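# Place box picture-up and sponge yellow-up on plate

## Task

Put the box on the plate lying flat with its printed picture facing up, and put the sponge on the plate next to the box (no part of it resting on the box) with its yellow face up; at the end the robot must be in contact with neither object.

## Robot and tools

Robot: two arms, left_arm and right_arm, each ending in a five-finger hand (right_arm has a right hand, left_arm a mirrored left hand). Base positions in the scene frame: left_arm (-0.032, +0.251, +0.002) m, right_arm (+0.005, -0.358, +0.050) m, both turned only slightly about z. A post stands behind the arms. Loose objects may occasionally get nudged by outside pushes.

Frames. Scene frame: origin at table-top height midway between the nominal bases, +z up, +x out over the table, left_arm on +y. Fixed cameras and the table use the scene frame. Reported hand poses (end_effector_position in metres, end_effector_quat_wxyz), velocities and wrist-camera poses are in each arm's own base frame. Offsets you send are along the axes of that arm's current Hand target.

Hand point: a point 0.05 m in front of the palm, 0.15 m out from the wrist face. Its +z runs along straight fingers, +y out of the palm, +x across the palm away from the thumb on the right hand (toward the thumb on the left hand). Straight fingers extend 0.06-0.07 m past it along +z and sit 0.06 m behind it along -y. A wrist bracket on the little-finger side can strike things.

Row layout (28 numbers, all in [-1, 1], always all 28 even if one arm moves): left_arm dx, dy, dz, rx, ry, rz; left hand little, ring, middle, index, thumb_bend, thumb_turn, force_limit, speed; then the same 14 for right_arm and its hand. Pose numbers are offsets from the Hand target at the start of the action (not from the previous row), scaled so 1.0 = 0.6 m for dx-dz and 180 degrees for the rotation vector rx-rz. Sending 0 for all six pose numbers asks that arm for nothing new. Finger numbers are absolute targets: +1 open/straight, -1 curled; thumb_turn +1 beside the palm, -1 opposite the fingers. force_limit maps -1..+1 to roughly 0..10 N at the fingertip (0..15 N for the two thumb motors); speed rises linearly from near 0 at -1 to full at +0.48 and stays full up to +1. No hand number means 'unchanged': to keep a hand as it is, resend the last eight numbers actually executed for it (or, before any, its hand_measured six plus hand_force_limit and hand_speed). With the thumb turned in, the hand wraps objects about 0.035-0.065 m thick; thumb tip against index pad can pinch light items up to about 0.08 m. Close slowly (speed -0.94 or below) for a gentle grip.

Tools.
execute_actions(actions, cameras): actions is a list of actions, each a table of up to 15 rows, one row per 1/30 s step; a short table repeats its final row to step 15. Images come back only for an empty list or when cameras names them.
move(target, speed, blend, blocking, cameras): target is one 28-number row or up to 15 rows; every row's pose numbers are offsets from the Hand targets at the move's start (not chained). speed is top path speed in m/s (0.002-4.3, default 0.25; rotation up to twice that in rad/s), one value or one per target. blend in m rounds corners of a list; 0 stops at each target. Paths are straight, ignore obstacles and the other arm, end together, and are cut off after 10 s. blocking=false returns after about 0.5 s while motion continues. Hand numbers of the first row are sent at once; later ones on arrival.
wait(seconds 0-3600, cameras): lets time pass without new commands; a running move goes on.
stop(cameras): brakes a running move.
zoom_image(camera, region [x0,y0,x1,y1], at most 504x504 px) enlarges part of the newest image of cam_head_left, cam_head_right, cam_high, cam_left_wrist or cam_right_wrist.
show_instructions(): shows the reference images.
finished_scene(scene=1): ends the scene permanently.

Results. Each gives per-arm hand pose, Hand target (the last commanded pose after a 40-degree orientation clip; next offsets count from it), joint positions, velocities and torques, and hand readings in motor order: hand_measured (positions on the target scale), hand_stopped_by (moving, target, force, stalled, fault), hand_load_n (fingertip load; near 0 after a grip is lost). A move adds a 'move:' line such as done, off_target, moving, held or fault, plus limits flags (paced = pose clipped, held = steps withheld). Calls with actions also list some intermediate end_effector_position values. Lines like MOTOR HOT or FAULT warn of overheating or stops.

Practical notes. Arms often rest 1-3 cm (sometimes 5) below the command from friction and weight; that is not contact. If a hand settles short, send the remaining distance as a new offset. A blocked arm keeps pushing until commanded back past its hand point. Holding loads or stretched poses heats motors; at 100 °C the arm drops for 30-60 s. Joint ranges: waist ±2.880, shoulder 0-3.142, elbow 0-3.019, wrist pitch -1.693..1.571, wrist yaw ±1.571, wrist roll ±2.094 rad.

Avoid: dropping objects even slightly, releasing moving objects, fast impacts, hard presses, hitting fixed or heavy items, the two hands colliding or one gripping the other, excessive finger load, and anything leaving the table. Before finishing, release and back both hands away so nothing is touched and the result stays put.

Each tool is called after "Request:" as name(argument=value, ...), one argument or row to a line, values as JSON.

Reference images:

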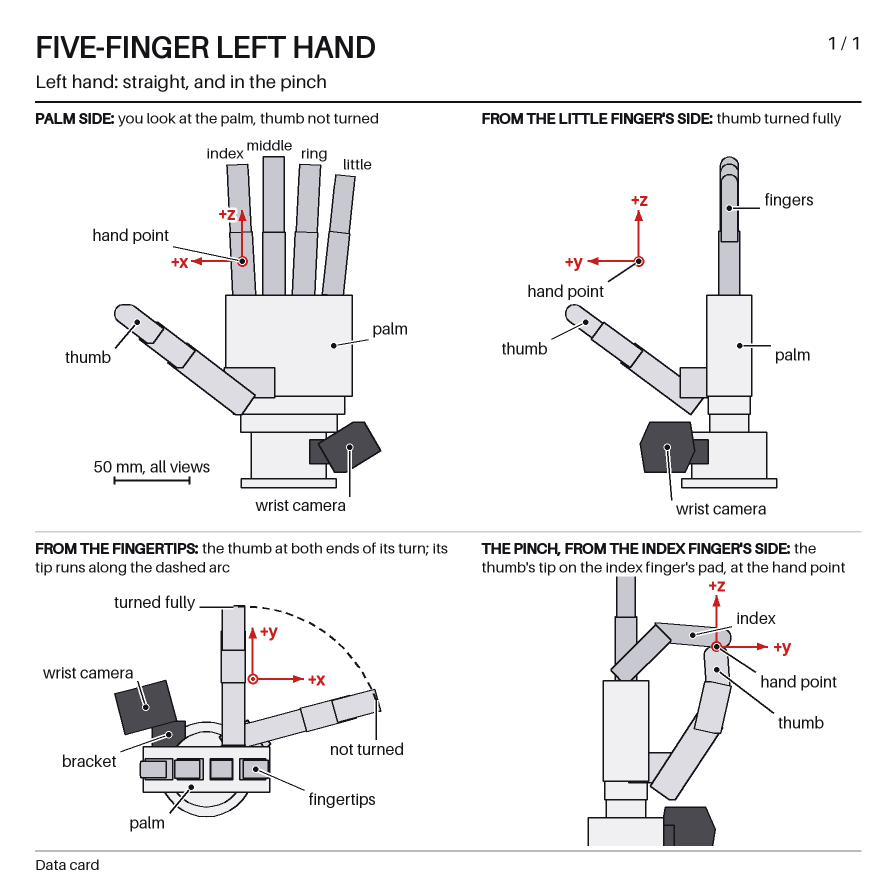

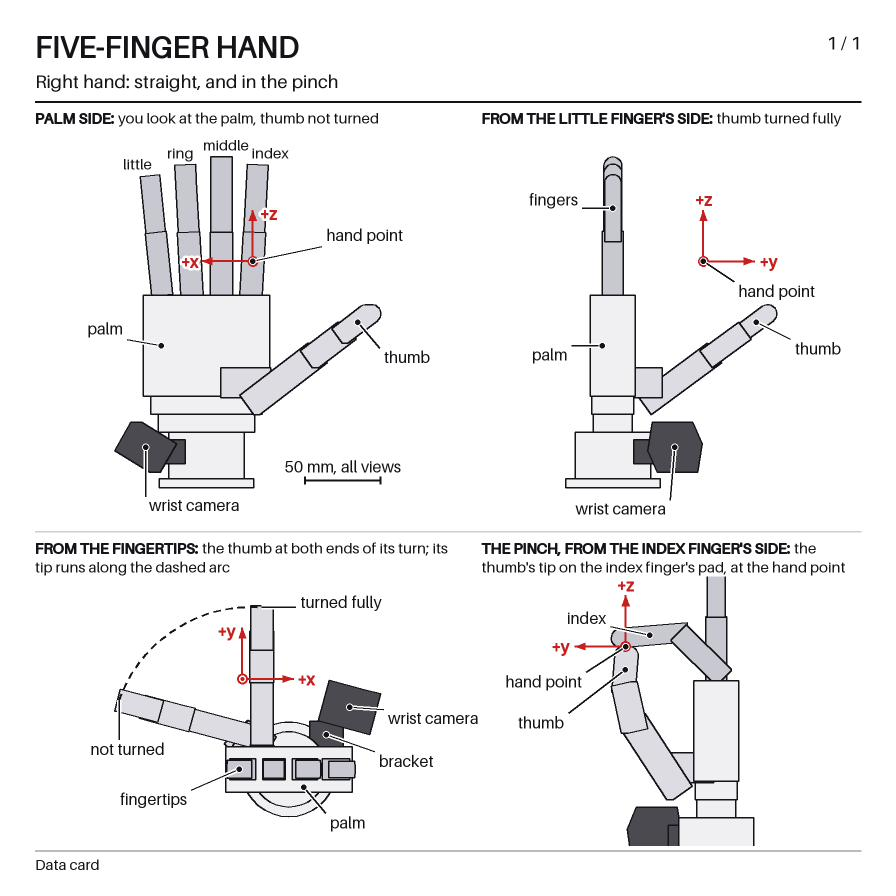

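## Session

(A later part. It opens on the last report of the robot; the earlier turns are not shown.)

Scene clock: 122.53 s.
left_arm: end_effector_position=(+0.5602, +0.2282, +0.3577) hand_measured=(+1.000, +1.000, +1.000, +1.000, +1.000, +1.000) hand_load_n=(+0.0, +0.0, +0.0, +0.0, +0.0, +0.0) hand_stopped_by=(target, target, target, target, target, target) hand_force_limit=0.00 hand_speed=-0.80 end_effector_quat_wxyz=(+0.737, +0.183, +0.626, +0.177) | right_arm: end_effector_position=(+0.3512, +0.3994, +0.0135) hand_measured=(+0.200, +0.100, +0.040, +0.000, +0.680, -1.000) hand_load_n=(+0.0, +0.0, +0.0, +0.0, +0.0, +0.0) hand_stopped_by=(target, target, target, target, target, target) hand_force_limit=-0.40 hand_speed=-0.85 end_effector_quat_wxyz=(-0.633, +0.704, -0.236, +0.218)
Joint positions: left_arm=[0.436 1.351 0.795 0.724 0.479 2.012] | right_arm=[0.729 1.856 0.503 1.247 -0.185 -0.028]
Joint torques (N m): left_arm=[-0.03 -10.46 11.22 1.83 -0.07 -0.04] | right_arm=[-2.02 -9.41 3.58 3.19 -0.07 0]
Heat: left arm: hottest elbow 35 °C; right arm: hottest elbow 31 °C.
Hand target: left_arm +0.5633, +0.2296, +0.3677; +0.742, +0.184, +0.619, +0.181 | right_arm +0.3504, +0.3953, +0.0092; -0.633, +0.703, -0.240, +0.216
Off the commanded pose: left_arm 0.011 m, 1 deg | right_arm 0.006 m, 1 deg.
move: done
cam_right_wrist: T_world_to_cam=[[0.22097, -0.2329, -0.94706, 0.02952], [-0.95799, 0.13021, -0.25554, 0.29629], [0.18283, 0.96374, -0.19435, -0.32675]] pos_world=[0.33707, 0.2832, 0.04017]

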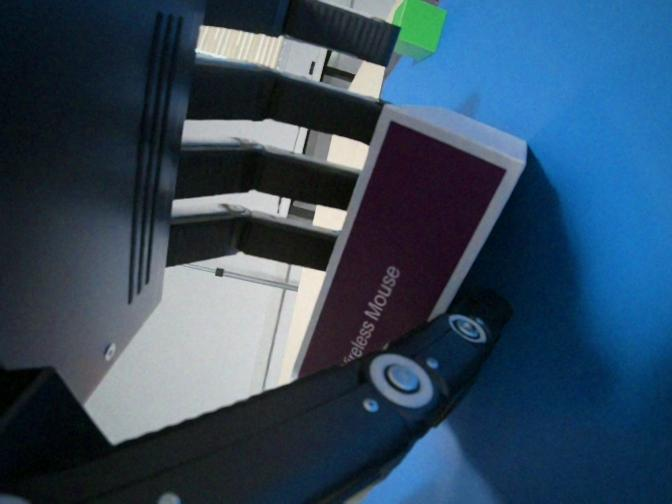

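Request:
move(
  target=[0,0,0,0,0,0,1,1,1,1,1,1,0,-0.8,0,0.0167,-0.0317,0,0,0,0.3,0.2,0.14,0.1,0.68,-1,-0.4,-0.7],
  speed=0.04,
  cameras=["cam_right_wrist","cam_head_left","cam_high"],
)

Request:
zoom_image(
  camera="cam_high",
  region=[370, 190, 450, 270],
)

Scene clock: 123.60 s.
left_arm: end_effector_position=(+0.5602, +0.2282, +0.3577) hand_measured=(+1.000, +1.000, +1.000, +1.000, +1.000, +1.000) hand_load_n=(+0.0, +0.0, +0.0, +0.0, +0.0, +0.0) hand_stopped_by=(target, target, target, target, target, target) hand_force_limit=0.00 hand_speed=-0.80 end_effector_quat_wxyz=(+0.737, +0.183, +0.626, +0.177) | right_arm: end_effector_position=(+0.3408, +0.3854, +0.0092) hand_measured=(+0.300, +0.200, +0.140, +0.100, +0.680, -1.000) hand_load_n=(+0.0, +0.0, +0.5, +0.0, +0.5, +0.0) hand_stopped_by=(target, target, target, target, target, target) hand_force_limit=-0.40 hand_speed=-0.70 end_effector_quat_wxyz=(-0.636, +0.701, -0.235, +0.220)
Joint positions: left_arm=[0.436 1.351 0.795 0.724 0.479 2.012] | right_arm=[0.718 1.871 0.457 1.319 -0.196 -0.028]
Joint torques (N m): left_arm=[-0.09 -10.29 11.23 1.84 -0.07 -0.03] | right_arm=[-2.08 -8.76 2.78 3.04 -0.08 -0.01]
Heat: left arm: hottest elbow 35 °C; right arm: hottest elbow 31 °C.
Hand target: left_arm +0.5633, +0.2296, +0.3677; +0.742, +0.184, +0.619, +0.181 | right_arm +0.3383, +0.3795, +0.0013; -0.633, +0.703, -0.240, +0.216
Off the commanded pose: left_arm 0.011 m, 1 deg | right_arm 0.010 m, 1 deg.
move: done
cam_right_wrist: T_world_to_cam=[[0.22753, -0.22567, -0.94726, 0.01936], [-0.95619, 0.13224, -0.26117, 0.2858], [0.1842, 0.96519, -0.18569, -0.31323]] pos_world=[0.32657, 0.2689, 0.03482]
Images, in order (width x height): cam_head_left 896x504, cam_high 896x504, cam_right_wrist 672x504.

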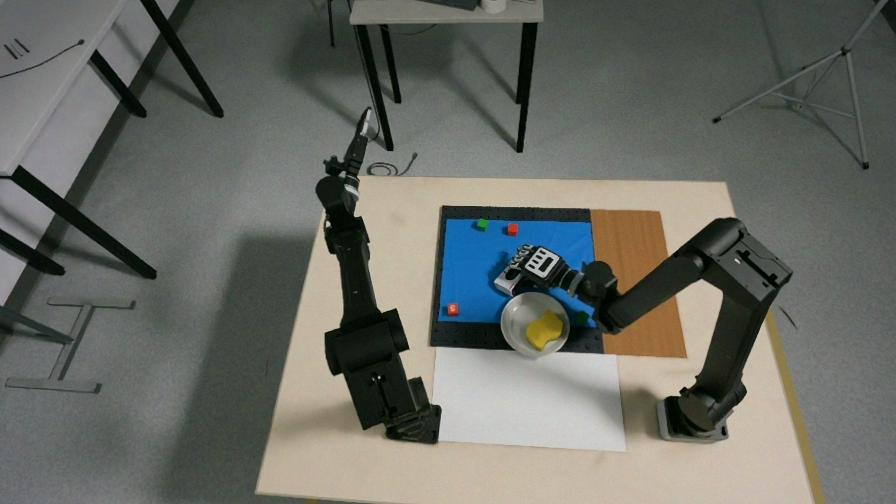

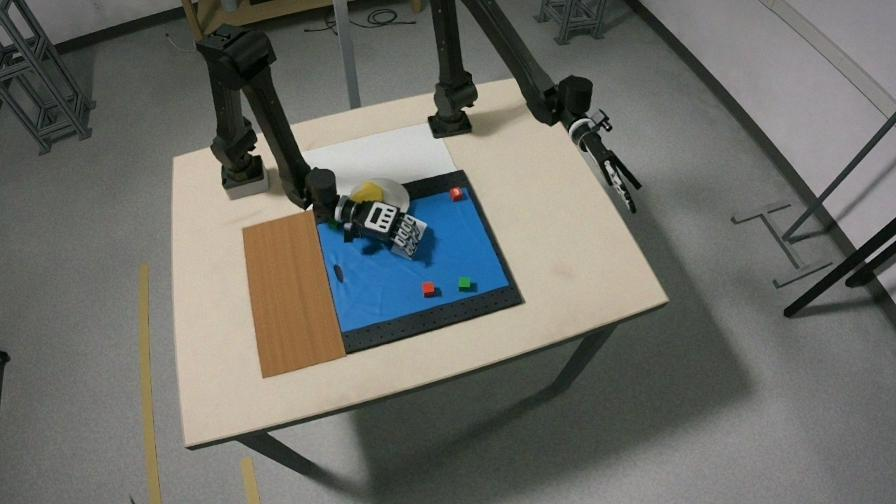

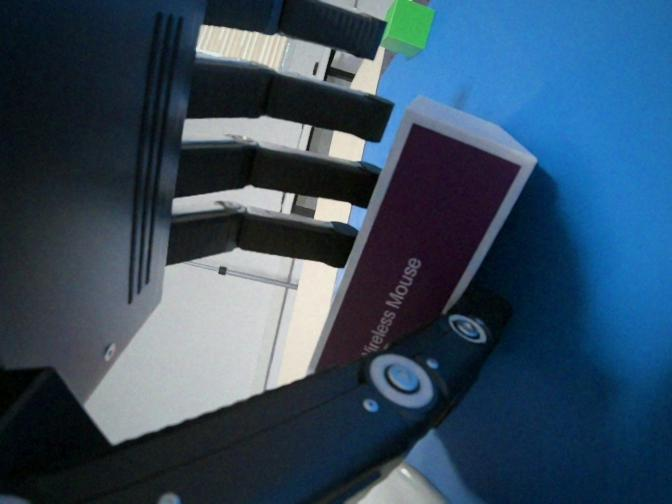

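Scaled by 6.300.

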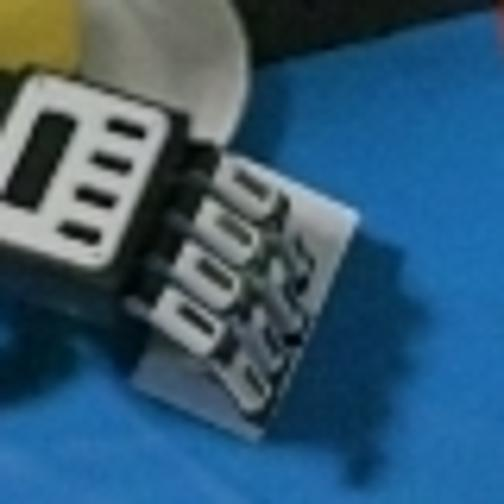

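Request:
move(
  target=[0,0,0,0,0,0,1,1,1,1,1,1,0,-0.8,0,0,0,0,0,0,0.5,0.45,0.4,0.4,0.68,-1,-0.4,-0.5],
  speed=0.04,
  cameras=["cam_right_wrist"],
)

Request:
move(
  target=[0,0,0,0,0,0,1,1,1,1,1,1,0,-0.8,0,0.003,-0.025,0,0,0,0.5,0.45,0.4,0.4,0.68,-1,-0.4,-0.5],
  speed=0.04,
  cameras=["cam_right_wrist","cam_high"],
)

Request:
zoom_image(
  camera="cam_high",
  region=[370, 190, 450, 270],
)

Scene clock: 124.40 s.
left_arm: end_effector_position=(+0.5602, +0.2282, +0.3577) hand_measured=(+1.000, +1.000, +1.000, +1.000, +1.000, +1.000) hand_load_n=(+0.0, +0.0, +0.0, +0.0, +0.0, +0.0) hand_stopped_by=(target, target, target, target, target, target) hand_force_limit=0.00 hand_speed=-0.80 end_effector_quat_wxyz=(+0.737, +0.183, +0.626, +0.177) | right_arm: end_effector_position=(+0.3406, +0.3850, +0.0077) hand_measured=(+0.500, +0.450, +0.400, +0.400, +0.680, -1.000) hand_load_n=(+0.0, +0.0, +0.0, +0.0, +0.5, +0.0) hand_stopped_by=(target, target, target, target, target, target) hand_force_limit=-0.40 hand_speed=-0.50 end_effector_quat_wxyz=(-0.635, +0.702, -0.235, +0.219)
Joint positions: left_arm=[0.436 1.351 0.795 0.724 0.479 2.012] | right_arm=[0.718 1.874 0.457 1.319 -0.196 -0.028]
Joint torques (N m): left_arm=[-0.03 -10.23 11.23 1.73 -0.04 -0.02] | right_arm=[-2.08 -8.94 2.77 3.06 -0.08 -0.01]
Heat: left arm: hottest elbow 35 °C; right arm: hottest elbow 31 °C.
Hand target: left_arm +0.5633, +0.2296, +0.3677; +0.742, +0.184, +0.619, +0.181 | right_arm +0.3383, +0.3795, +0.0012; -0.633, +0.703, -0.240, +0.216
Off the commanded pose: left_arm 0.011 m, 1 deg | right_arm 0.009 m, 1 deg.
move: done
cam_right_wrist: T_world_to_cam=[[0.2254, -0.22752, -0.94733, 0.01931], [-0.95679, 0.13166, -0.25927, 0.28559], [0.18372, 0.96483, -0.18801, -0.31281]] pos_world=[0.32637, 0.2686, 0.03353]

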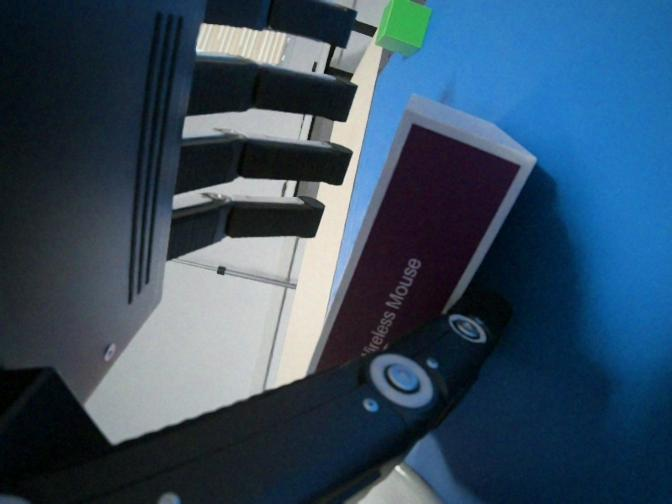

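Scene clock: 125.17 s.
left_arm: end_effector_position=(+0.5602, +0.2282, +0.3577) hand_measured=(+1.000, +1.000, +1.000, +1.000, +1.000, +1.000) hand_load_n=(+0.0, +0.0, +0.0, +0.0, +0.0, +0.0) hand_stopped_by=(target, target, target, target, target, target) hand_force_limit=0.00 hand_speed=-0.80 end_effector_quat_wxyz=(+0.737, +0.183, +0.626, +0.177) | right_arm: end_effector_position=(+0.3305, +0.3720, +0.0037) hand_measured=(+0.500, +0.450, +0.400, +0.400, +0.680, -1.000) hand_load_n=(+0.0, +0.0, +0.0, +0.0, +0.0, +0.0) hand_stopped_by=(target, target, target, target, target, target) hand_force_limit=-0.40 hand_speed=-0.50 end_effector_quat_wxyz=(-0.633, +0.704, -0.237, +0.218)
Joint positions: left_arm=[0.436 1.351 0.795 0.724 0.479 2.012] | right_arm=[0.708 1.874 0.416 1.352 -0.206 -0.028]
Joint torques (N m): left_arm=[0.03 -10.29 11.28 1.8 -0.06 -0.03] | right_arm=[-2.08 -9 2.51 3.07 -0.08 -0.02]
Heat: left arm: hottest elbow 35 °C; right arm: hottest elbow 31 °C.
Hand target: left_arm +0.5633, +0.2296, +0.3677; +0.742, +0.184, +0.619, +0.181 | right_arm +0.3290, +0.3675, +0.0009; -0.633, +0.703, -0.240, +0.216
Off the commanded pose: left_arm 0.011 m, 1 deg | right_arm 0.005 m, 0 deg.
move: done
cam_right_wrist: T_world_to_cam=[[0.21892, -0.23185, -0.9478, 0.01862], [-0.95846, 0.13092, -0.2534, 0.27747], [0.18284, 0.9639, -0.19356, -0.29859]] pos_world=[0.31646, 0.2558, 0.03017]
Images, in order (width x height): cam_high 896x504, cam_right_wrist 672x504.

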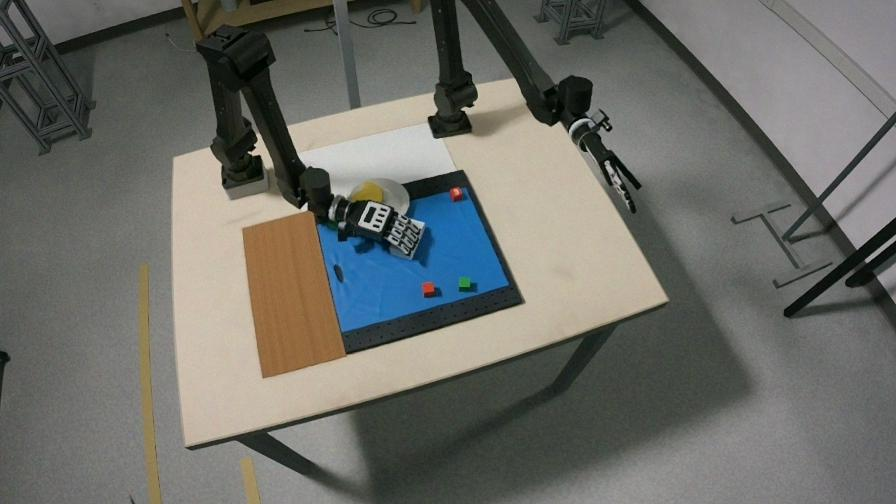

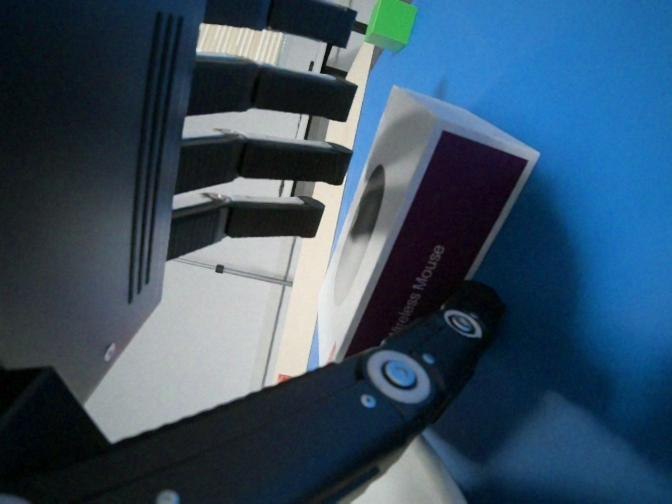

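Scaled by 6.300.

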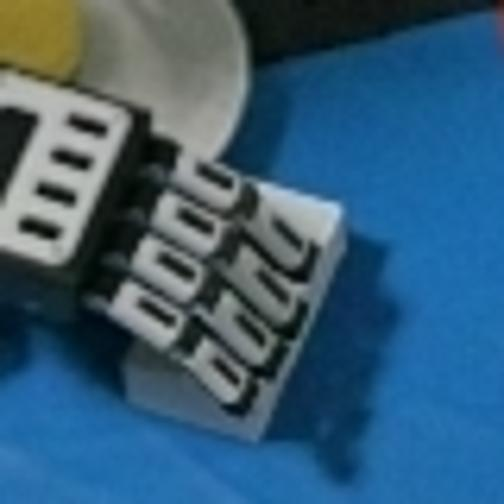

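Request:
move(
  target=[0,0,0,0,0,0,1,1,1,1,1,1,0,-0.8,0,-0.001,-0.033,0,0,0,0.6,0.6,0.6,0.6,0.68,-1,-0.4,-0.5],
  speed=0.05,
  cameras=["cam_right_wrist","cam_high","cam_head_left"],
)

Request:
zoom_image(
  camera="cam_high",
  region=[370, 190, 450, 270],
)

Scene clock: 126.03 s.
left_arm: end_effector_position=(+0.5602, +0.2282, +0.3577) hand_measured=(+1.000, +1.000, +1.000, +1.000, +1.000, +1.000) hand_load_n=(+0.0, +0.0, +0.0, +0.0, +0.0, +0.0) hand_stopped_by=(target, target, target, target, target, target) hand_force_limit=0.00 hand_speed=-0.80 end_effector_quat_wxyz=(+0.737, +0.183, +0.626, +0.177) | right_arm: end_effector_position=(+0.3202, +0.3568, +0.0008) hand_measured=(+0.600, +0.600, +0.600, +0.600, +0.680, -1.000) hand_load_n=(+0.0, +0.0, +0.0, +0.0, -1.0, -0.5) hand_stopped_by=(target, target, target, target, target, target) hand_force_limit=-0.40 hand_speed=-0.50 end_effector_quat_wxyz=(-0.631, +0.705, -0.240, +0.217)
Joint positions: left_arm=[0.436 1.351 0.795 0.724 0.479 2.012] | right_arm=[0.693 1.874 0.37 1.392 -0.218 -0.028]
Joint torques (N m): left_arm=[0.09 -10.52 11.25 1.8 -0.06 -0.02] | right_arm=[-1.96 -9.88 1.63 2.74 -0.15 -0.04]
Heat: left arm: hottest elbow 35 °C; right arm: hottest elbow 31 °C.
Hand target: left_arm +0.5633, +0.2296, +0.3677; +0.742, +0.184, +0.619, +0.181 | right_arm +0.3170, +0.3520, +0.0036; -0.633, +0.703, -0.240, +0.216
Off the commanded pose: left_arm 0.011 m, 1 deg | right_arm 0.006 m, 0 deg.
move: done
cam_right_wrist: T_world_to_cam=[[0.21334, -0.235, -0.94829, 0.01767], [-0.9594, 0.13288, -0.24877, 0.26836], [0.18447, 0.96287, -0.19711, -0.28271]] pos_world=[0.30585, 0.2407, 0.02779]
Images, in order (width x height): cam_head_left 896x504, cam_high 896x504, cam_right_wrist 672x504.

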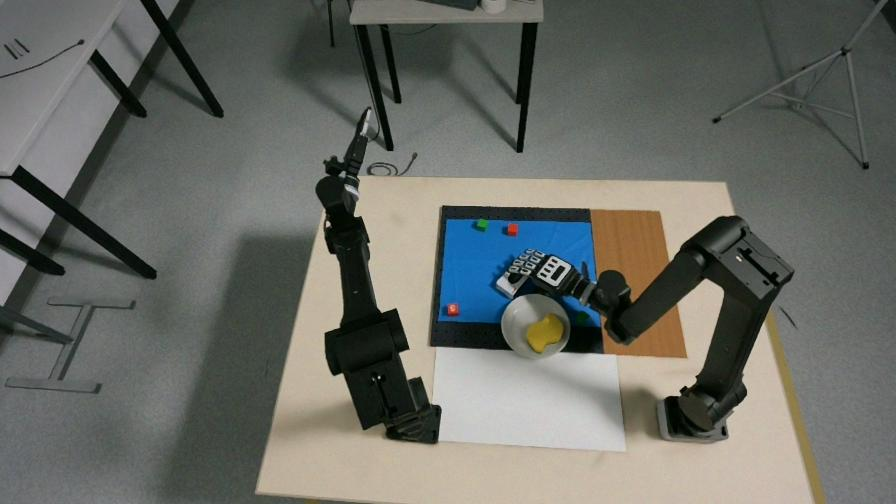

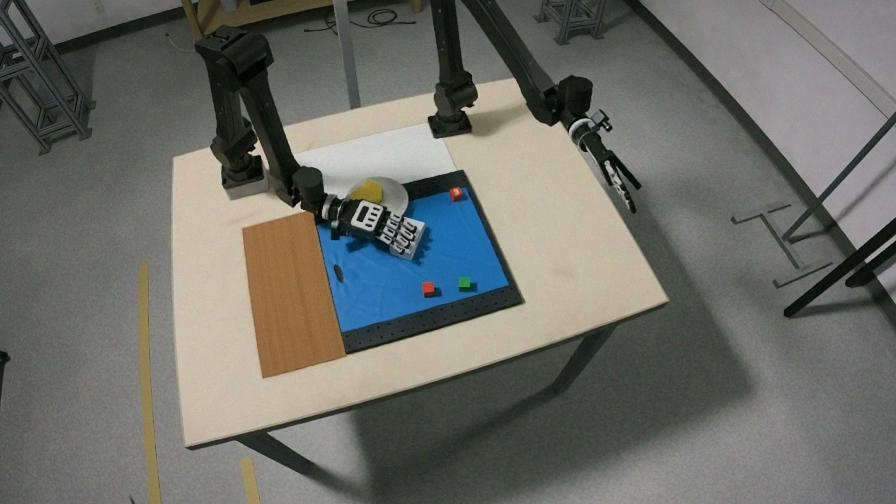

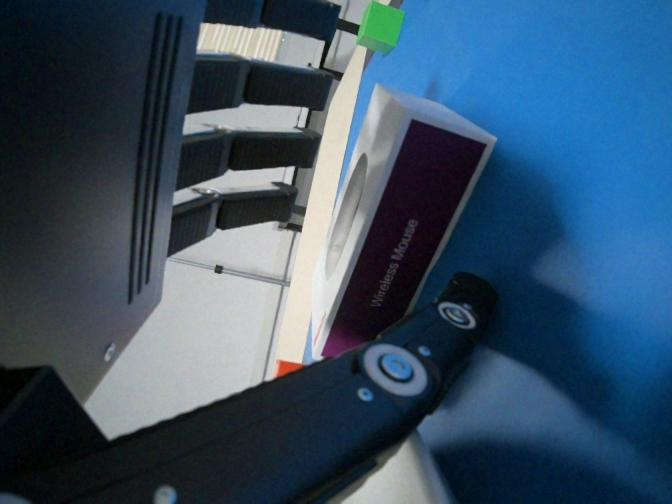

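Scaled by 6.300.

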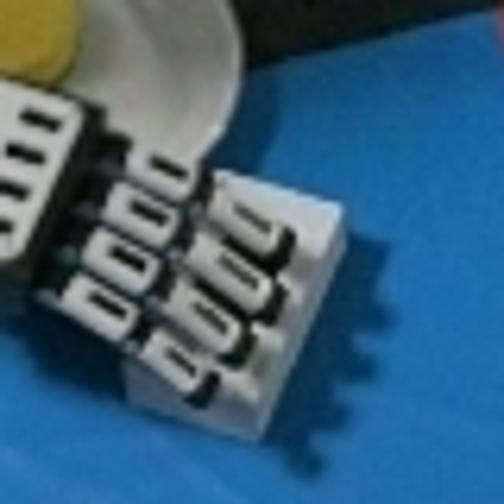

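Request:
move(
  target=[
    [0,0,0,0,0,0,1,1,1,1,1,1,0,-0.8,0,-0.1,-0.01,0,0,0,0.6,0.6,0.6,0.6,0.68,-1,-0.4,-0.5],
    [0,0,0,0,0,0,1,1,1,1,1,1,0,-0.8,0,-0.1987,-0.0207,-0.24,0,0,0.6,0.6,0.6,0.6,0.68,-1,-0.4,-0.5],
  ],
  speed=[0.1,0.2],
  blend=[0.02,0],
  cameras=["cam_right_wrist","cam_high","cam_head_left"],
)

Request:
zoom_image(
  camera="cam_head_left",
  region=[470, 240, 600, 370],
)

Request:
zoom_image(
  camera="cam_right_wrist",
  region=[320, 0, 672, 352],
)

Scene clock: 134.93 s.
left_arm: end_effector_position=(+0.5602, +0.2282, +0.3577) hand_measured=(+1.000, +1.000, +1.000, +1.000, +1.000, +1.000) hand_load_n=(+0.0, +0.0, +0.0, +0.0, +0.0, +0.0) hand_stopped_by=(target, target, target, target, target, target) hand_force_limit=0.00 hand_speed=-0.80 end_effector_quat_wxyz=(+0.737, +0.183, +0.626, +0.177) | right_arm: end_effector_position=(+0.3029, +0.3367, +0.1054) hand_measured=(+0.600, +0.600, +0.600, +0.600, +0.680, -1.000) hand_load_n=(+0.0, +0.0, +0.0, +0.0, +0.0, +0.0) hand_stopped_by=(target, target, target, target, target, target) hand_force_limit=-0.40 hand_speed=-0.50 end_effector_quat_wxyz=(-0.317, +0.889, -0.313, +0.103)
Joint positions: left_arm=[0.436 1.351 0.795 0.724 0.479 2.012] | right_arm=[0.74 1.31 0.871 -0.46 -0.112 -0.116]
Joint torques (N m): left_arm=[-0.21 -10.7 11.28 1.81 -0.04 -0.01] | right_arm=[-0.73 -7.53 14.11 1.24 0.18 -0.14]
Heat: left arm: hottest elbow 35 °C; right arm: hottest elbow 31 °C.
Hand target: left_arm +0.5633, +0.2296, +0.3677; +0.742, +0.184, +0.619, +0.181 | right_arm +0.3170, +0.3522, +0.1234; -0.329, +0.887, -0.303, +0.113
Off the commanded pose: left_arm 0.011 m, 1 deg | right_arm 0.028 m, 2 deg.
move: off_target (right_arm)
cam_right_wrist: T_world_to_cam=[[-0.20532, -0.74092, -0.63944, 0.38032], [-0.97713, 0.11824, 0.17675, 0.24597], [-0.05535, 0.6611, -0.74825, -0.00729]] pos_world=[0.31803, 0.25752, 0.19426]
Images, in order (width x height): cam_head_left 896x504, cam_high 896x504, cam_right_wrist 672x504.

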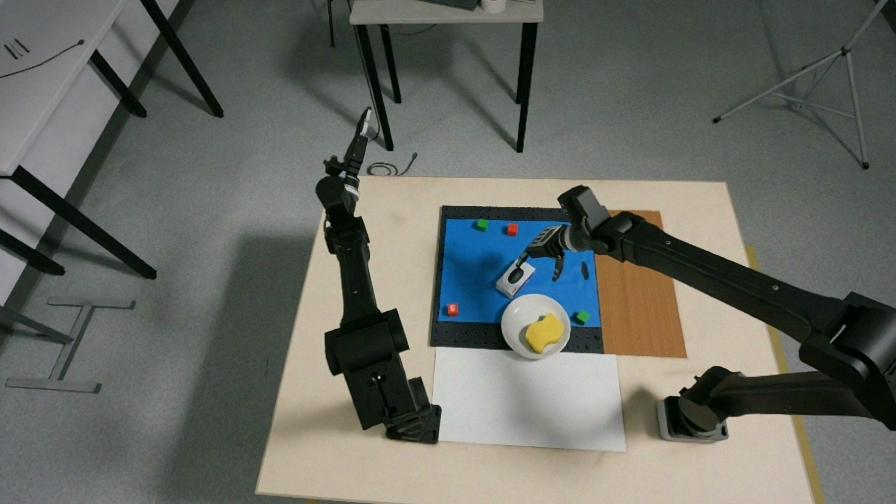

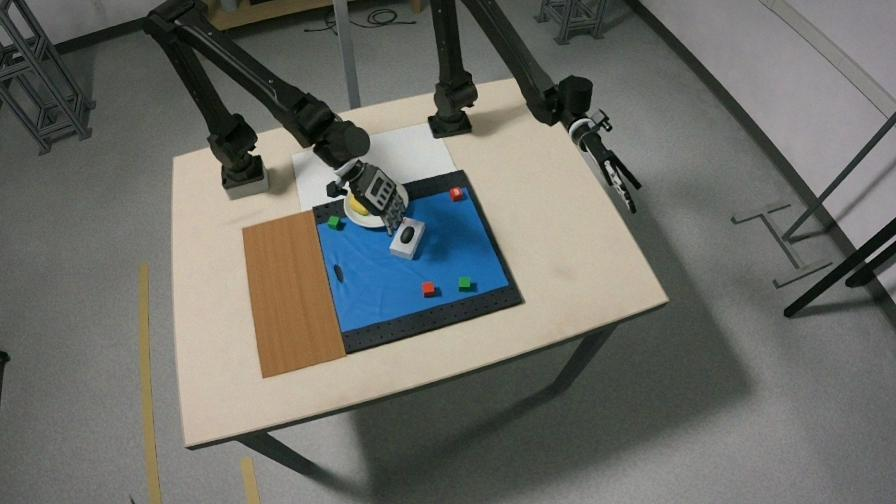

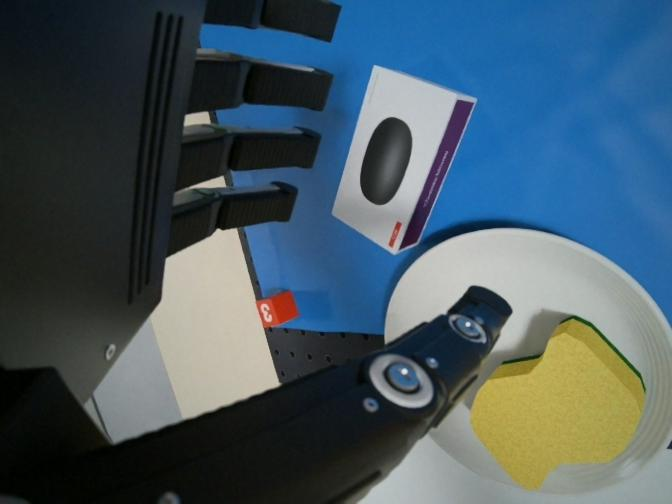

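Scaled by 3.877.

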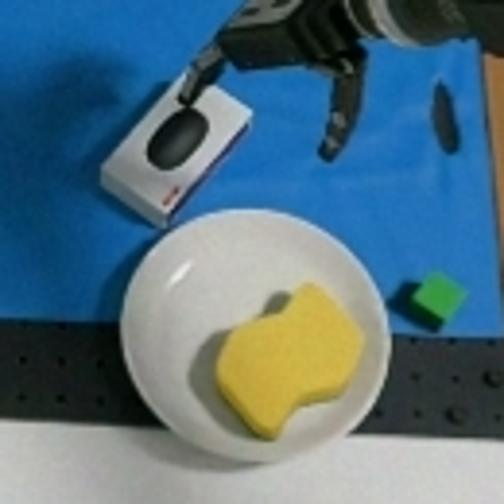

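Scaled by 1.432 from the camera's image (finer frame: 960x720).

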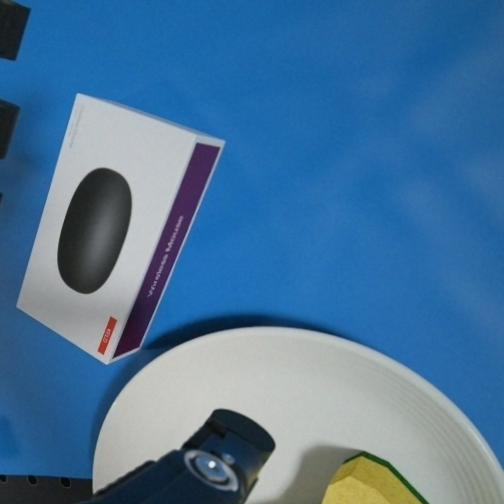

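Request:
move(
  target=[0,0,0,0,0,0,1,1,1,1,1,1,0,-0.8,-0.0028,0.014,0.1383,0.0661,0,0,0.5,0.44,0.44,0.44,0.9,-1,-0.4,0],
  speed=0.15,
  cameras=["cam_right_wrist"],
)

Request:
zoom_image(
  camera="cam_right_wrist",
  region=[300, 20, 672, 392],
)

Scene clock: 137.67 s.
left_arm: end_effector_position=(+0.5602, +0.2282, +0.3577) hand_measured=(+1.000, +1.000, +1.000, +1.000, +1.000, +1.000) hand_load_n=(+0.0, +0.0, +0.0, +0.0, +0.0, +0.0) hand_stopped_by=(target, target, target, target, target, target) hand_force_limit=0.00 hand_speed=-0.80 end_effector_quat_wxyz=(+0.737, +0.183, +0.626, +0.177) | right_arm: end_effector_position=(+0.3499, +0.3884, +0.0605) hand_measured=(+0.500, +0.440, +0.440, +0.440, +0.900, -1.000) hand_load_n=(+0.0, +0.0, +0.0, +0.0, +0.0, +0.0) hand_stopped_by=(target, target, target, target, target, target) hand_force_limit=-0.40 hand_speed=0.00 end_effector_quat_wxyz=(-0.418, +0.848, -0.289, +0.149)
Joint positions: left_arm=[0.436 1.351 0.795 0.724 0.479 2.012] | right_arm=[0.748 1.479 0.792 0.029 -0.12 -0.106]
Joint torques (N m): left_arm=[-0.09 -10.52 11.26 1.78 -0.06 -0.03] | right_arm=[-0.73 -9.47 8.08 2.73 -0.14 0.02]
Heat: left arm: hottest elbow 35 °C; right arm: hottest elbow 31 °C.
Hand target: left_arm +0.5633, +0.2296, +0.3677; +0.742, +0.184, +0.619, +0.181 | right_arm +0.3451, +0.3910, +0.0552; -0.420, +0.848, -0.290, +0.144
Off the commanded pose: left_arm 0.011 m, 1 deg | right_arm 0.008 m, 1 deg.
move: done
cam_right_wrist: T_world_to_cam=[[-0.08039, -0.61888, -0.78136, 0.317], [-0.99524, 0.0932, 0.02858, 0.31873], [0.05514, 0.77994, -0.62342, -0.16467]] pos_world=[0.35177, 0.29491, 0.13592]

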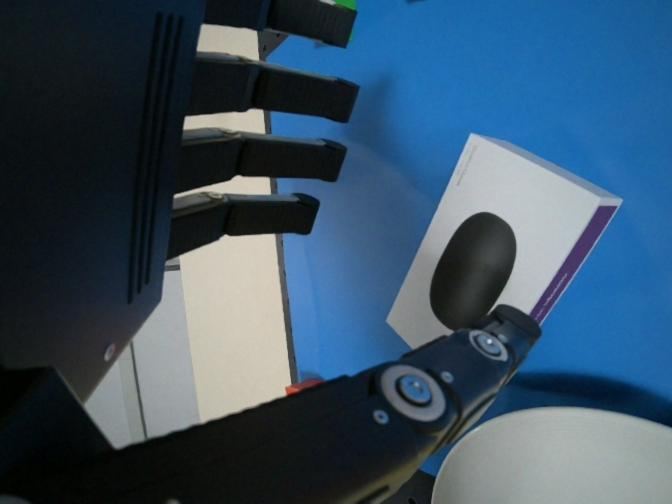

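Scaled by 1.355 from the camera's image (finer frame: 960x720).

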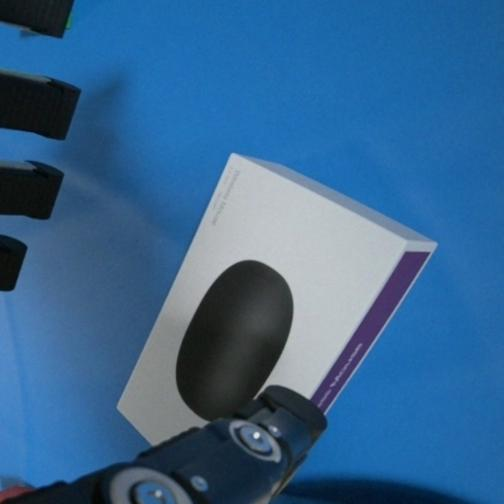

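Request:
move(
  target=[0,0,0,0,0,0,1,1,1,1,1,1,0,-0.8,-0.020,0.0577,0.0439,0,0,0,0.5,0.44,0.44,0.44,0.9,-1,-0.4,0],
  speed=0.08,
  cameras=["cam_right_wrist","cam_head_left","cam_high"],
)

Scene clock: 139.97 s.
left_arm: end_effector_position=(+0.5602, +0.2282, +0.3577) hand_measured=(+1.000, +1.000, +1.000, +1.000, +1.000, +1.000) hand_load_n=(+0.0, +0.5, +0.0, +0.0, +0.0, +0.0) hand_stopped_by=(target, target, target, target, target, target) hand_force_limit=0.00 hand_speed=-0.80 end_effector_quat_wxyz=(+0.737, +0.183, +0.626, +0.177) | right_arm: end_effector_position=(+0.3396, +0.3979, +0.0190) hand_measured=(+0.500, +0.440, +0.440, +0.440, +0.900, -1.000) hand_load_n=(+0.0, +0.0, +0.0, +0.0, +0.0, +0.0) hand_stopped_by=(target, target, target, target, target, target) hand_force_limit=-0.40 hand_speed=0.00 end_effector_quat_wxyz=(-0.421, +0.848, -0.287, +0.146)
Joint positions: left_arm=[0.436 1.351 0.795 0.724 0.479 2.012] | right_arm=[0.778 1.569 0.746 0.173 -0.106 -0.088]
Joint torques (N m): left_arm=[-0.21 -10.34 11.25 1.73 -0.04 -0.01] | right_arm=[-0.79 -9.64 7.21 2.7 0.2 0.03]
Heat: left arm: hottest elbow 35 °C; right arm: hottest elbow 31 °C.
Hand target: left_arm +0.5633, +0.2296, +0.3677; +0.742, +0.184, +0.619, +0.181 | right_arm +0.3355, +0.3983, +0.0117; -0.420, +0.848, -0.290, +0.144
Off the commanded pose: left_arm 0.011 m, 1 deg | right_arm 0.008 m, 0 deg.
move: done
cam_right_wrist: T_world_to_cam=[[-0.07604, -0.61422, -0.78546, 0.28647], [-0.99589, 0.0856, 0.02947, 0.31211], [0.04913, 0.78448, -0.61821, -0.19738]] pos_world=[0.34231, 0.30408, 0.09379]
Images, in order (width x height): cam_head_left 896x504, cam_high 896x504, cam_right_wrist 672x504.

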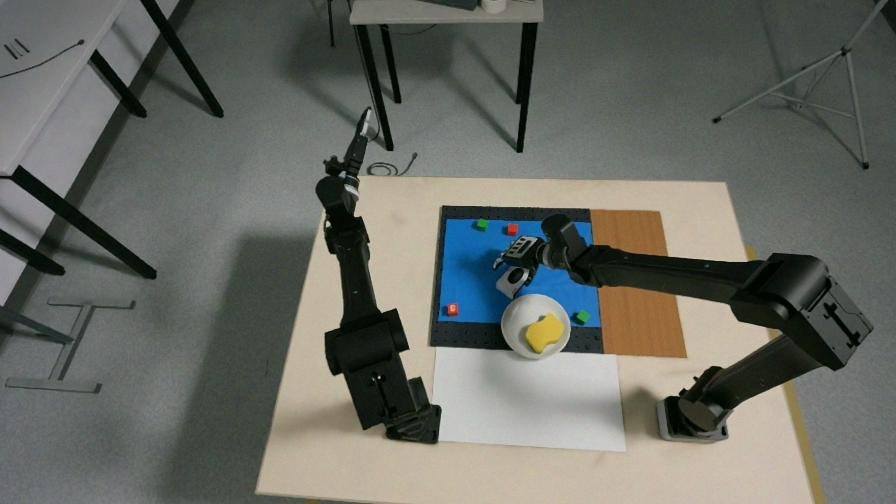

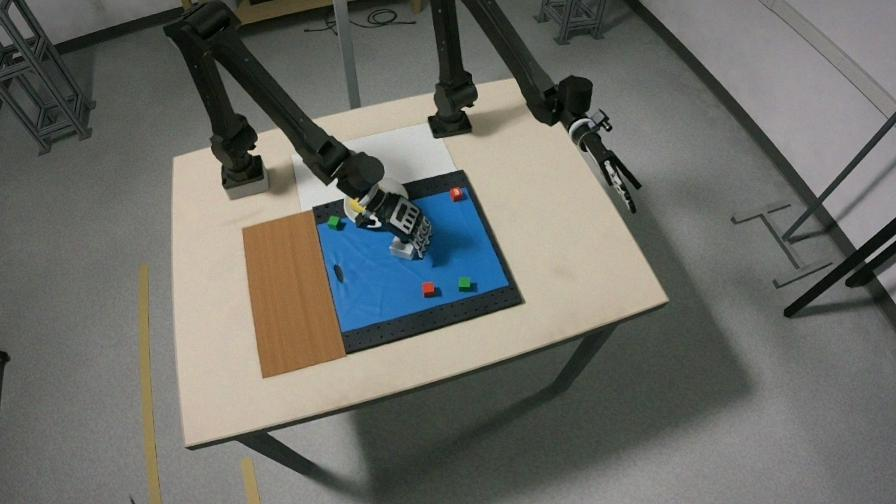

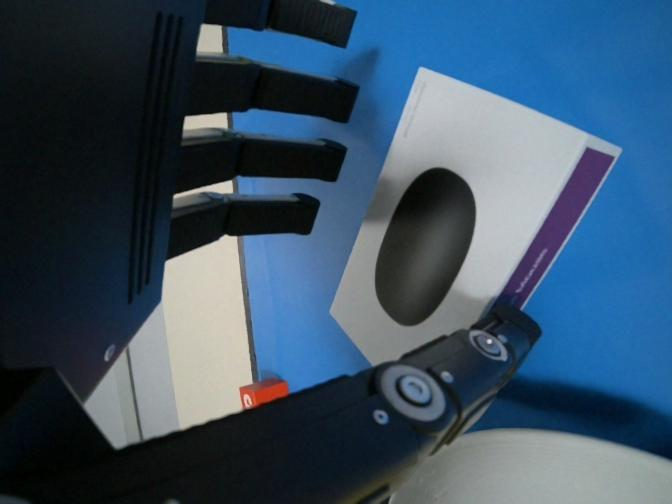

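Request:
move(
  target=[0,0,0,0,0,0,1,1,1,1,1,1,0,-0.8,0,0.0309,0.0172,0,0,0,0.5,0.44,0.44,0.44,0.99,-1,-0.4,0],
  speed=0.06,
  cameras=["cam_right_wrist"],
)

Scene clock: 141.70 s.
left_arm: end_effector_position=(+0.5602, +0.2282, +0.3577) hand_measured=(+1.000, +1.000, +1.000, +1.000, +1.000, +1.000) hand_load_n=(+0.0, +0.0, +0.0, +0.0, +0.0, +0.0) hand_stopped_by=(target, target, target, target, target, target) hand_force_limit=0.00 hand_speed=-0.80 end_effector_quat_wxyz=(+0.737, +0.183, +0.626, +0.177) | right_arm: end_effector_position=(+0.3378, +0.3961, -0.0018) hand_measured=(+0.500, +0.440, +0.440, +0.440, +0.990, -1.000) hand_load_n=(+0.0, +0.0, +0.0, +0.0, +0.0, +0.0) hand_stopped_by=(target, target, target, target, target, target) hand_force_limit=-0.40 hand_speed=0.00 end_effector_quat_wxyz=(-0.422, +0.848, -0.287, +0.146)
Joint positions: left_arm=[0.436 1.351 0.795 0.724 0.479 2.012] | right_arm=[0.778 1.615 0.722 0.243 -0.106 -0.088]
Joint torques (N m): left_arm=[-0.09 -10.23 11.28 1.77 -0.05 -0.02] | right_arm=[-0.91 -9.7 6.76 2.67 0.17 0.02]
Heat: left arm: hottest elbow 35 °C; right arm: hottest elbow 31 °C.
Hand target: left_arm +0.5633, +0.2296, +0.3677; +0.742, +0.184, +0.619, +0.181 | right_arm +0.3337, +0.3959, -0.0093; -0.420, +0.848, -0.290, +0.144
Off the commanded pose: left_arm 0.011 m, 1 deg | right_arm 0.009 m, 1 deg.
move: done
cam_right_wrist: T_world_to_cam=[[-0.07597, -0.61359, -0.78596, 0.26856], [-0.99588, 0.08577, 0.0293, 0.31085], [0.04943, 0.78495, -0.61758, -0.209]] pos_world=[0.34031, 0.30218, 0.07289]

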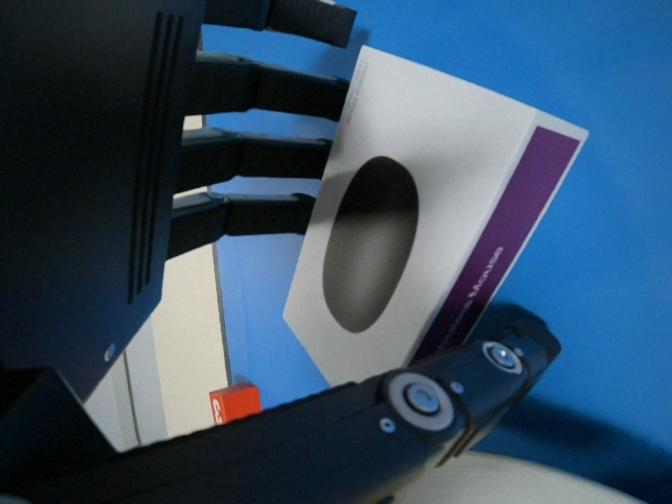

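Request:
execute_actions(
  actions=[
    [[0,0,0,0,0,0,1,1,1,1,1,1,0,-0.8,0,0,0,0,0,0,0.5,0.4,0.27,0.27,0.83,-1,-0.4,-0.5]],
    [[0,0,0,0,0,0,1,1,1,1,1,1,0,-0.8,0,0,0,0,0,0,0.5,0.4,0.05,0.05,0.65,-1,-0.4,-0.92]],
    [[0,0,0,0,0,0,1,1,1,1,1,1,0,-0.8,0,0,0,0,0,0,0.5,0.4,0.05,0.05,0.65,-1,-0.4,-0.92]],
    [[0,0,0,0,0,0,1,1,1,1,1,1,0,-0.8,0,0,0,0,0,0,0.5,0.4,0.05,0.05,0.65,-1,-0.4,-0.92]],
  ],
  cameras=["cam_right_wrist"],
)

Scene clock: 144.17 s.
left_arm: end_effector_position=(+0.5602, +0.2282, +0.3577) hand_measured=(+1.000, +1.000, +1.000, +1.000, +1.000, +1.000) hand_load_n=(+0.0, +0.0, -0.5, +0.0, +0.0, +0.0) hand_stopped_by=(target, target, target, target, target, target) hand_force_limit=0.00 hand_speed=-0.80 end_effector_quat_wxyz=(+0.737, +0.183, +0.626, +0.177) | right_arm: end_effector_position=(+0.3378, +0.3962, -0.0017) hand_measured=(+0.500, +0.400, +0.116, +0.100, +0.754, -1.000) hand_load_n=(+0.0, +0.0, +3.0, +3.0, +5.5, +0.0) hand_stopped_by=(target, target, force, force, force, target) hand_force_limit=-0.40 hand_speed=-0.92 end_effector_quat_wxyz=(-0.422, +0.848, -0.287, +0.146)
Joint positions: left_arm=[0.436 1.351 0.795 0.724 0.479 2.012] | right_arm=[0.778 1.615 0.722 0.244 -0.106 -0.088]
Joint torques (N m): left_arm=[-0.15 -10.4 11.28 1.77 -0.05 -0.03] | right_arm=[-0.91 -9.7 6.76 2.65 0.17 0.02]
Heat: left arm: hottest elbow 35 °C; right arm: hottest elbow 31 °C.
Hand target: left_arm +0.5633, +0.2296, +0.3677; +0.742, +0.184, +0.619, +0.181 | right_arm +0.3336, +0.3959, -0.0093; -0.420, +0.848, -0.290, +0.144
Off the commanded pose: left_arm 0.011 m, 1 deg | right_arm 0.009 m, 1 deg.
Step readings (end_effector_position of left_arm | right_arm):
0: (+0.5602, +0.2282, +0.3577) | (+0.3378, +0.3961, -0.0018)
1: (+0.5602, +0.2282, +0.3577) | (+0.3378, +0.3961, -0.0018)
2: (+0.5602, +0.2282, +0.3577) | (+0.3378, +0.3961, -0.0018)
4: (+0.5602, +0.2282, +0.3577) | (+0.3378, +0.3961, -0.0018)
8: (+0.5602, +0.2282, +0.3577) | (+0.3378, +0.3961, -0.0018)
15: (+0.5602, +0.2282, +0.3577) | (+0.3378, +0.3961, -0.0018)
16: (+0.5602, +0.2282, +0.3577) | (+0.3378, +0.3961, -0.0018)
17: (+0.5602, +0.2282, +0.3577) | (+0.3378, +0.3961, -0.0018)
19: (+0.5602, +0.2282, +0.3577) | (+0.3378, +0.3961, -0.0018)
23: (+0.5602, +0.2282, +0.3577) | (+0.3378, +0.3961, -0.0018)
30: (+0.5602, +0.2282, +0.3577) | (+0.3378, +0.3961, -0.0018)
31: (+0.5602, +0.2282, +0.3577) | (+0.3378, +0.3961, -0.0018)
32: (+0.5602, +0.2282, +0.3577) | (+0.3378, +0.3961, -0.0018)
34: (+0.5602, +0.2282, +0.3577) | (+0.3378, +0.3961, -0.0018)
38: (+0.5602, +0.2282, +0.3577) | (+0.3378, +0.3961, -0.0018)
45: (+0.5602, +0.2282, +0.3577) | (+0.3378, +0.3962, -0.0017)
46: (+0.5602, +0.2282, +0.3577) | (+0.3378, +0.3962, -0.0017)
47: (+0.5602, +0.2282, +0.3577) | (+0.3378, +0.3962, -0.0017)
49: (+0.5602, +0.2282, +0.3577) | (+0.3378, +0.3962, -0.0017)
53: (+0.5602, +0.2282, +0.3577) | (+0.3378, +0.3962, -0.0017)
60: (+0.5602, +0.2282, +0.3577) | (+0.3378, +0.3962, -0.0017)
cam_right_wrist: T_world_to_cam=[[-0.07607, -0.61323, -0.78624, 0.26859], [-0.99587, 0.08598, 0.0293, 0.31088], [0.04963, 0.78521, -0.61723, -0.20912]] pos_world=[0.34041, 0.30218, 0.07299]

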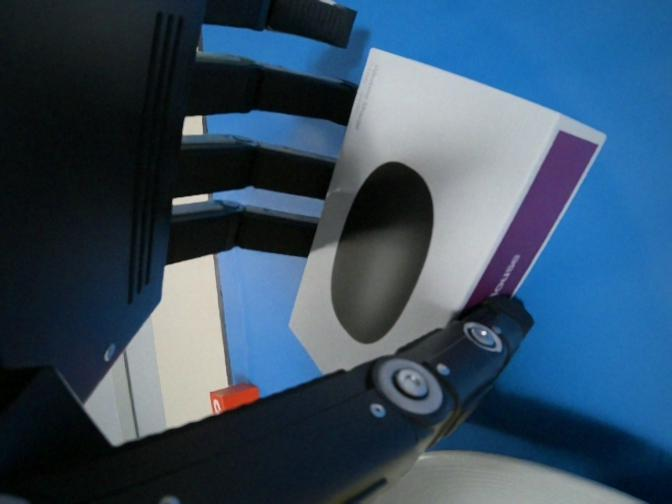

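Request:
move(
  target=[0,0,0,0,0,0,1,1,1,1,1,1,0,-0.8,0,-0.060,-0.0037,0,0,0,0.5,0.4,0.05,0.05,0.65,-1,-0.4,-0.92],
  speed=0.06,
  cameras=["cam_right_wrist"],
)

Scene clock: 145.43 s.
left_arm: end_effector_position=(+0.5602, +0.2282, +0.3577) hand_measured=(+1.000, +1.000, +1.000, +1.000, +1.000, +1.000) hand_load_n=(+0.0, +0.0, +0.0, +0.0, +0.0, +0.0) hand_stopped_by=(target, target, target, target, target, target) hand_force_limit=0.00 hand_speed=-0.80 end_effector_quat_wxyz=(+0.737, +0.183, +0.626, +0.177) | right_arm: end_effector_position=(+0.3337, +0.3943, -0.0016) hand_measured=(+0.500, +0.400, +0.116, +0.100, +0.754, -1.000) hand_load_n=(+0.0, +0.0, +3.5, +3.0, +6.0, +0.0) hand_stopped_by=(target, target, force, force, force, target) hand_force_limit=-0.40 hand_speed=-0.92 end_effector_quat_wxyz=(-0.402, +0.857, -0.292, +0.137)
Joint positions: left_arm=[0.436 1.351 0.795 0.724 0.479 2.012] | right_arm=[0.782 1.607 0.746 0.163 -0.102 -0.085]
Joint torques (N m): left_arm=[-0.09 -10.34 11.29 1.83 -0.04 -0.01] | right_arm=[-0.79 -11.63 10.99 1.22 0.2 0.03]
Heat: left arm: hottest elbow 35 °C; right arm: hottest elbow 31 °C.
Hand target: left_arm +0.5633, +0.2296, +0.3677; +0.742, +0.184, +0.619, +0.181 | right_arm +0.3459, +0.4116, +0.0205; -0.419, +0.848, -0.290, +0.144
Off the commanded pose: left_arm 0.011 m, 1 deg | right_arm 0.031 m, 2 deg.
move: off_target (right_arm)
cam_right_wrist: T_world_to_cam=[[-0.10305, -0.64043, -0.76108, 0.28694], [-0.99429, 0.08776, 0.06077, 0.30573], [0.02788, 0.76299, -0.64581, -0.1914]] pos_world=[0.33889, 0.30297, 0.07619]

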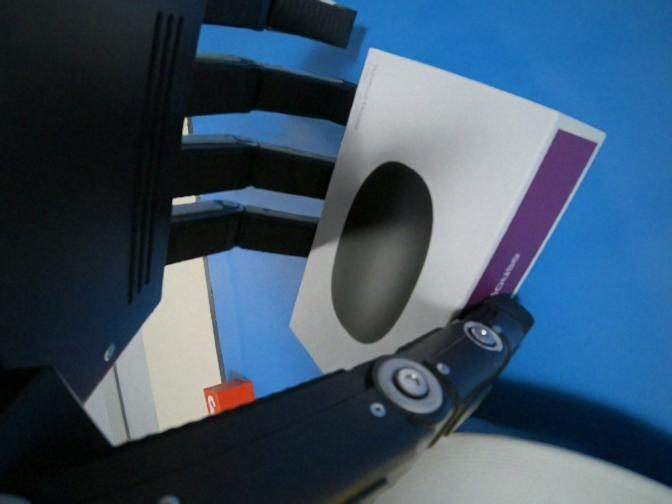

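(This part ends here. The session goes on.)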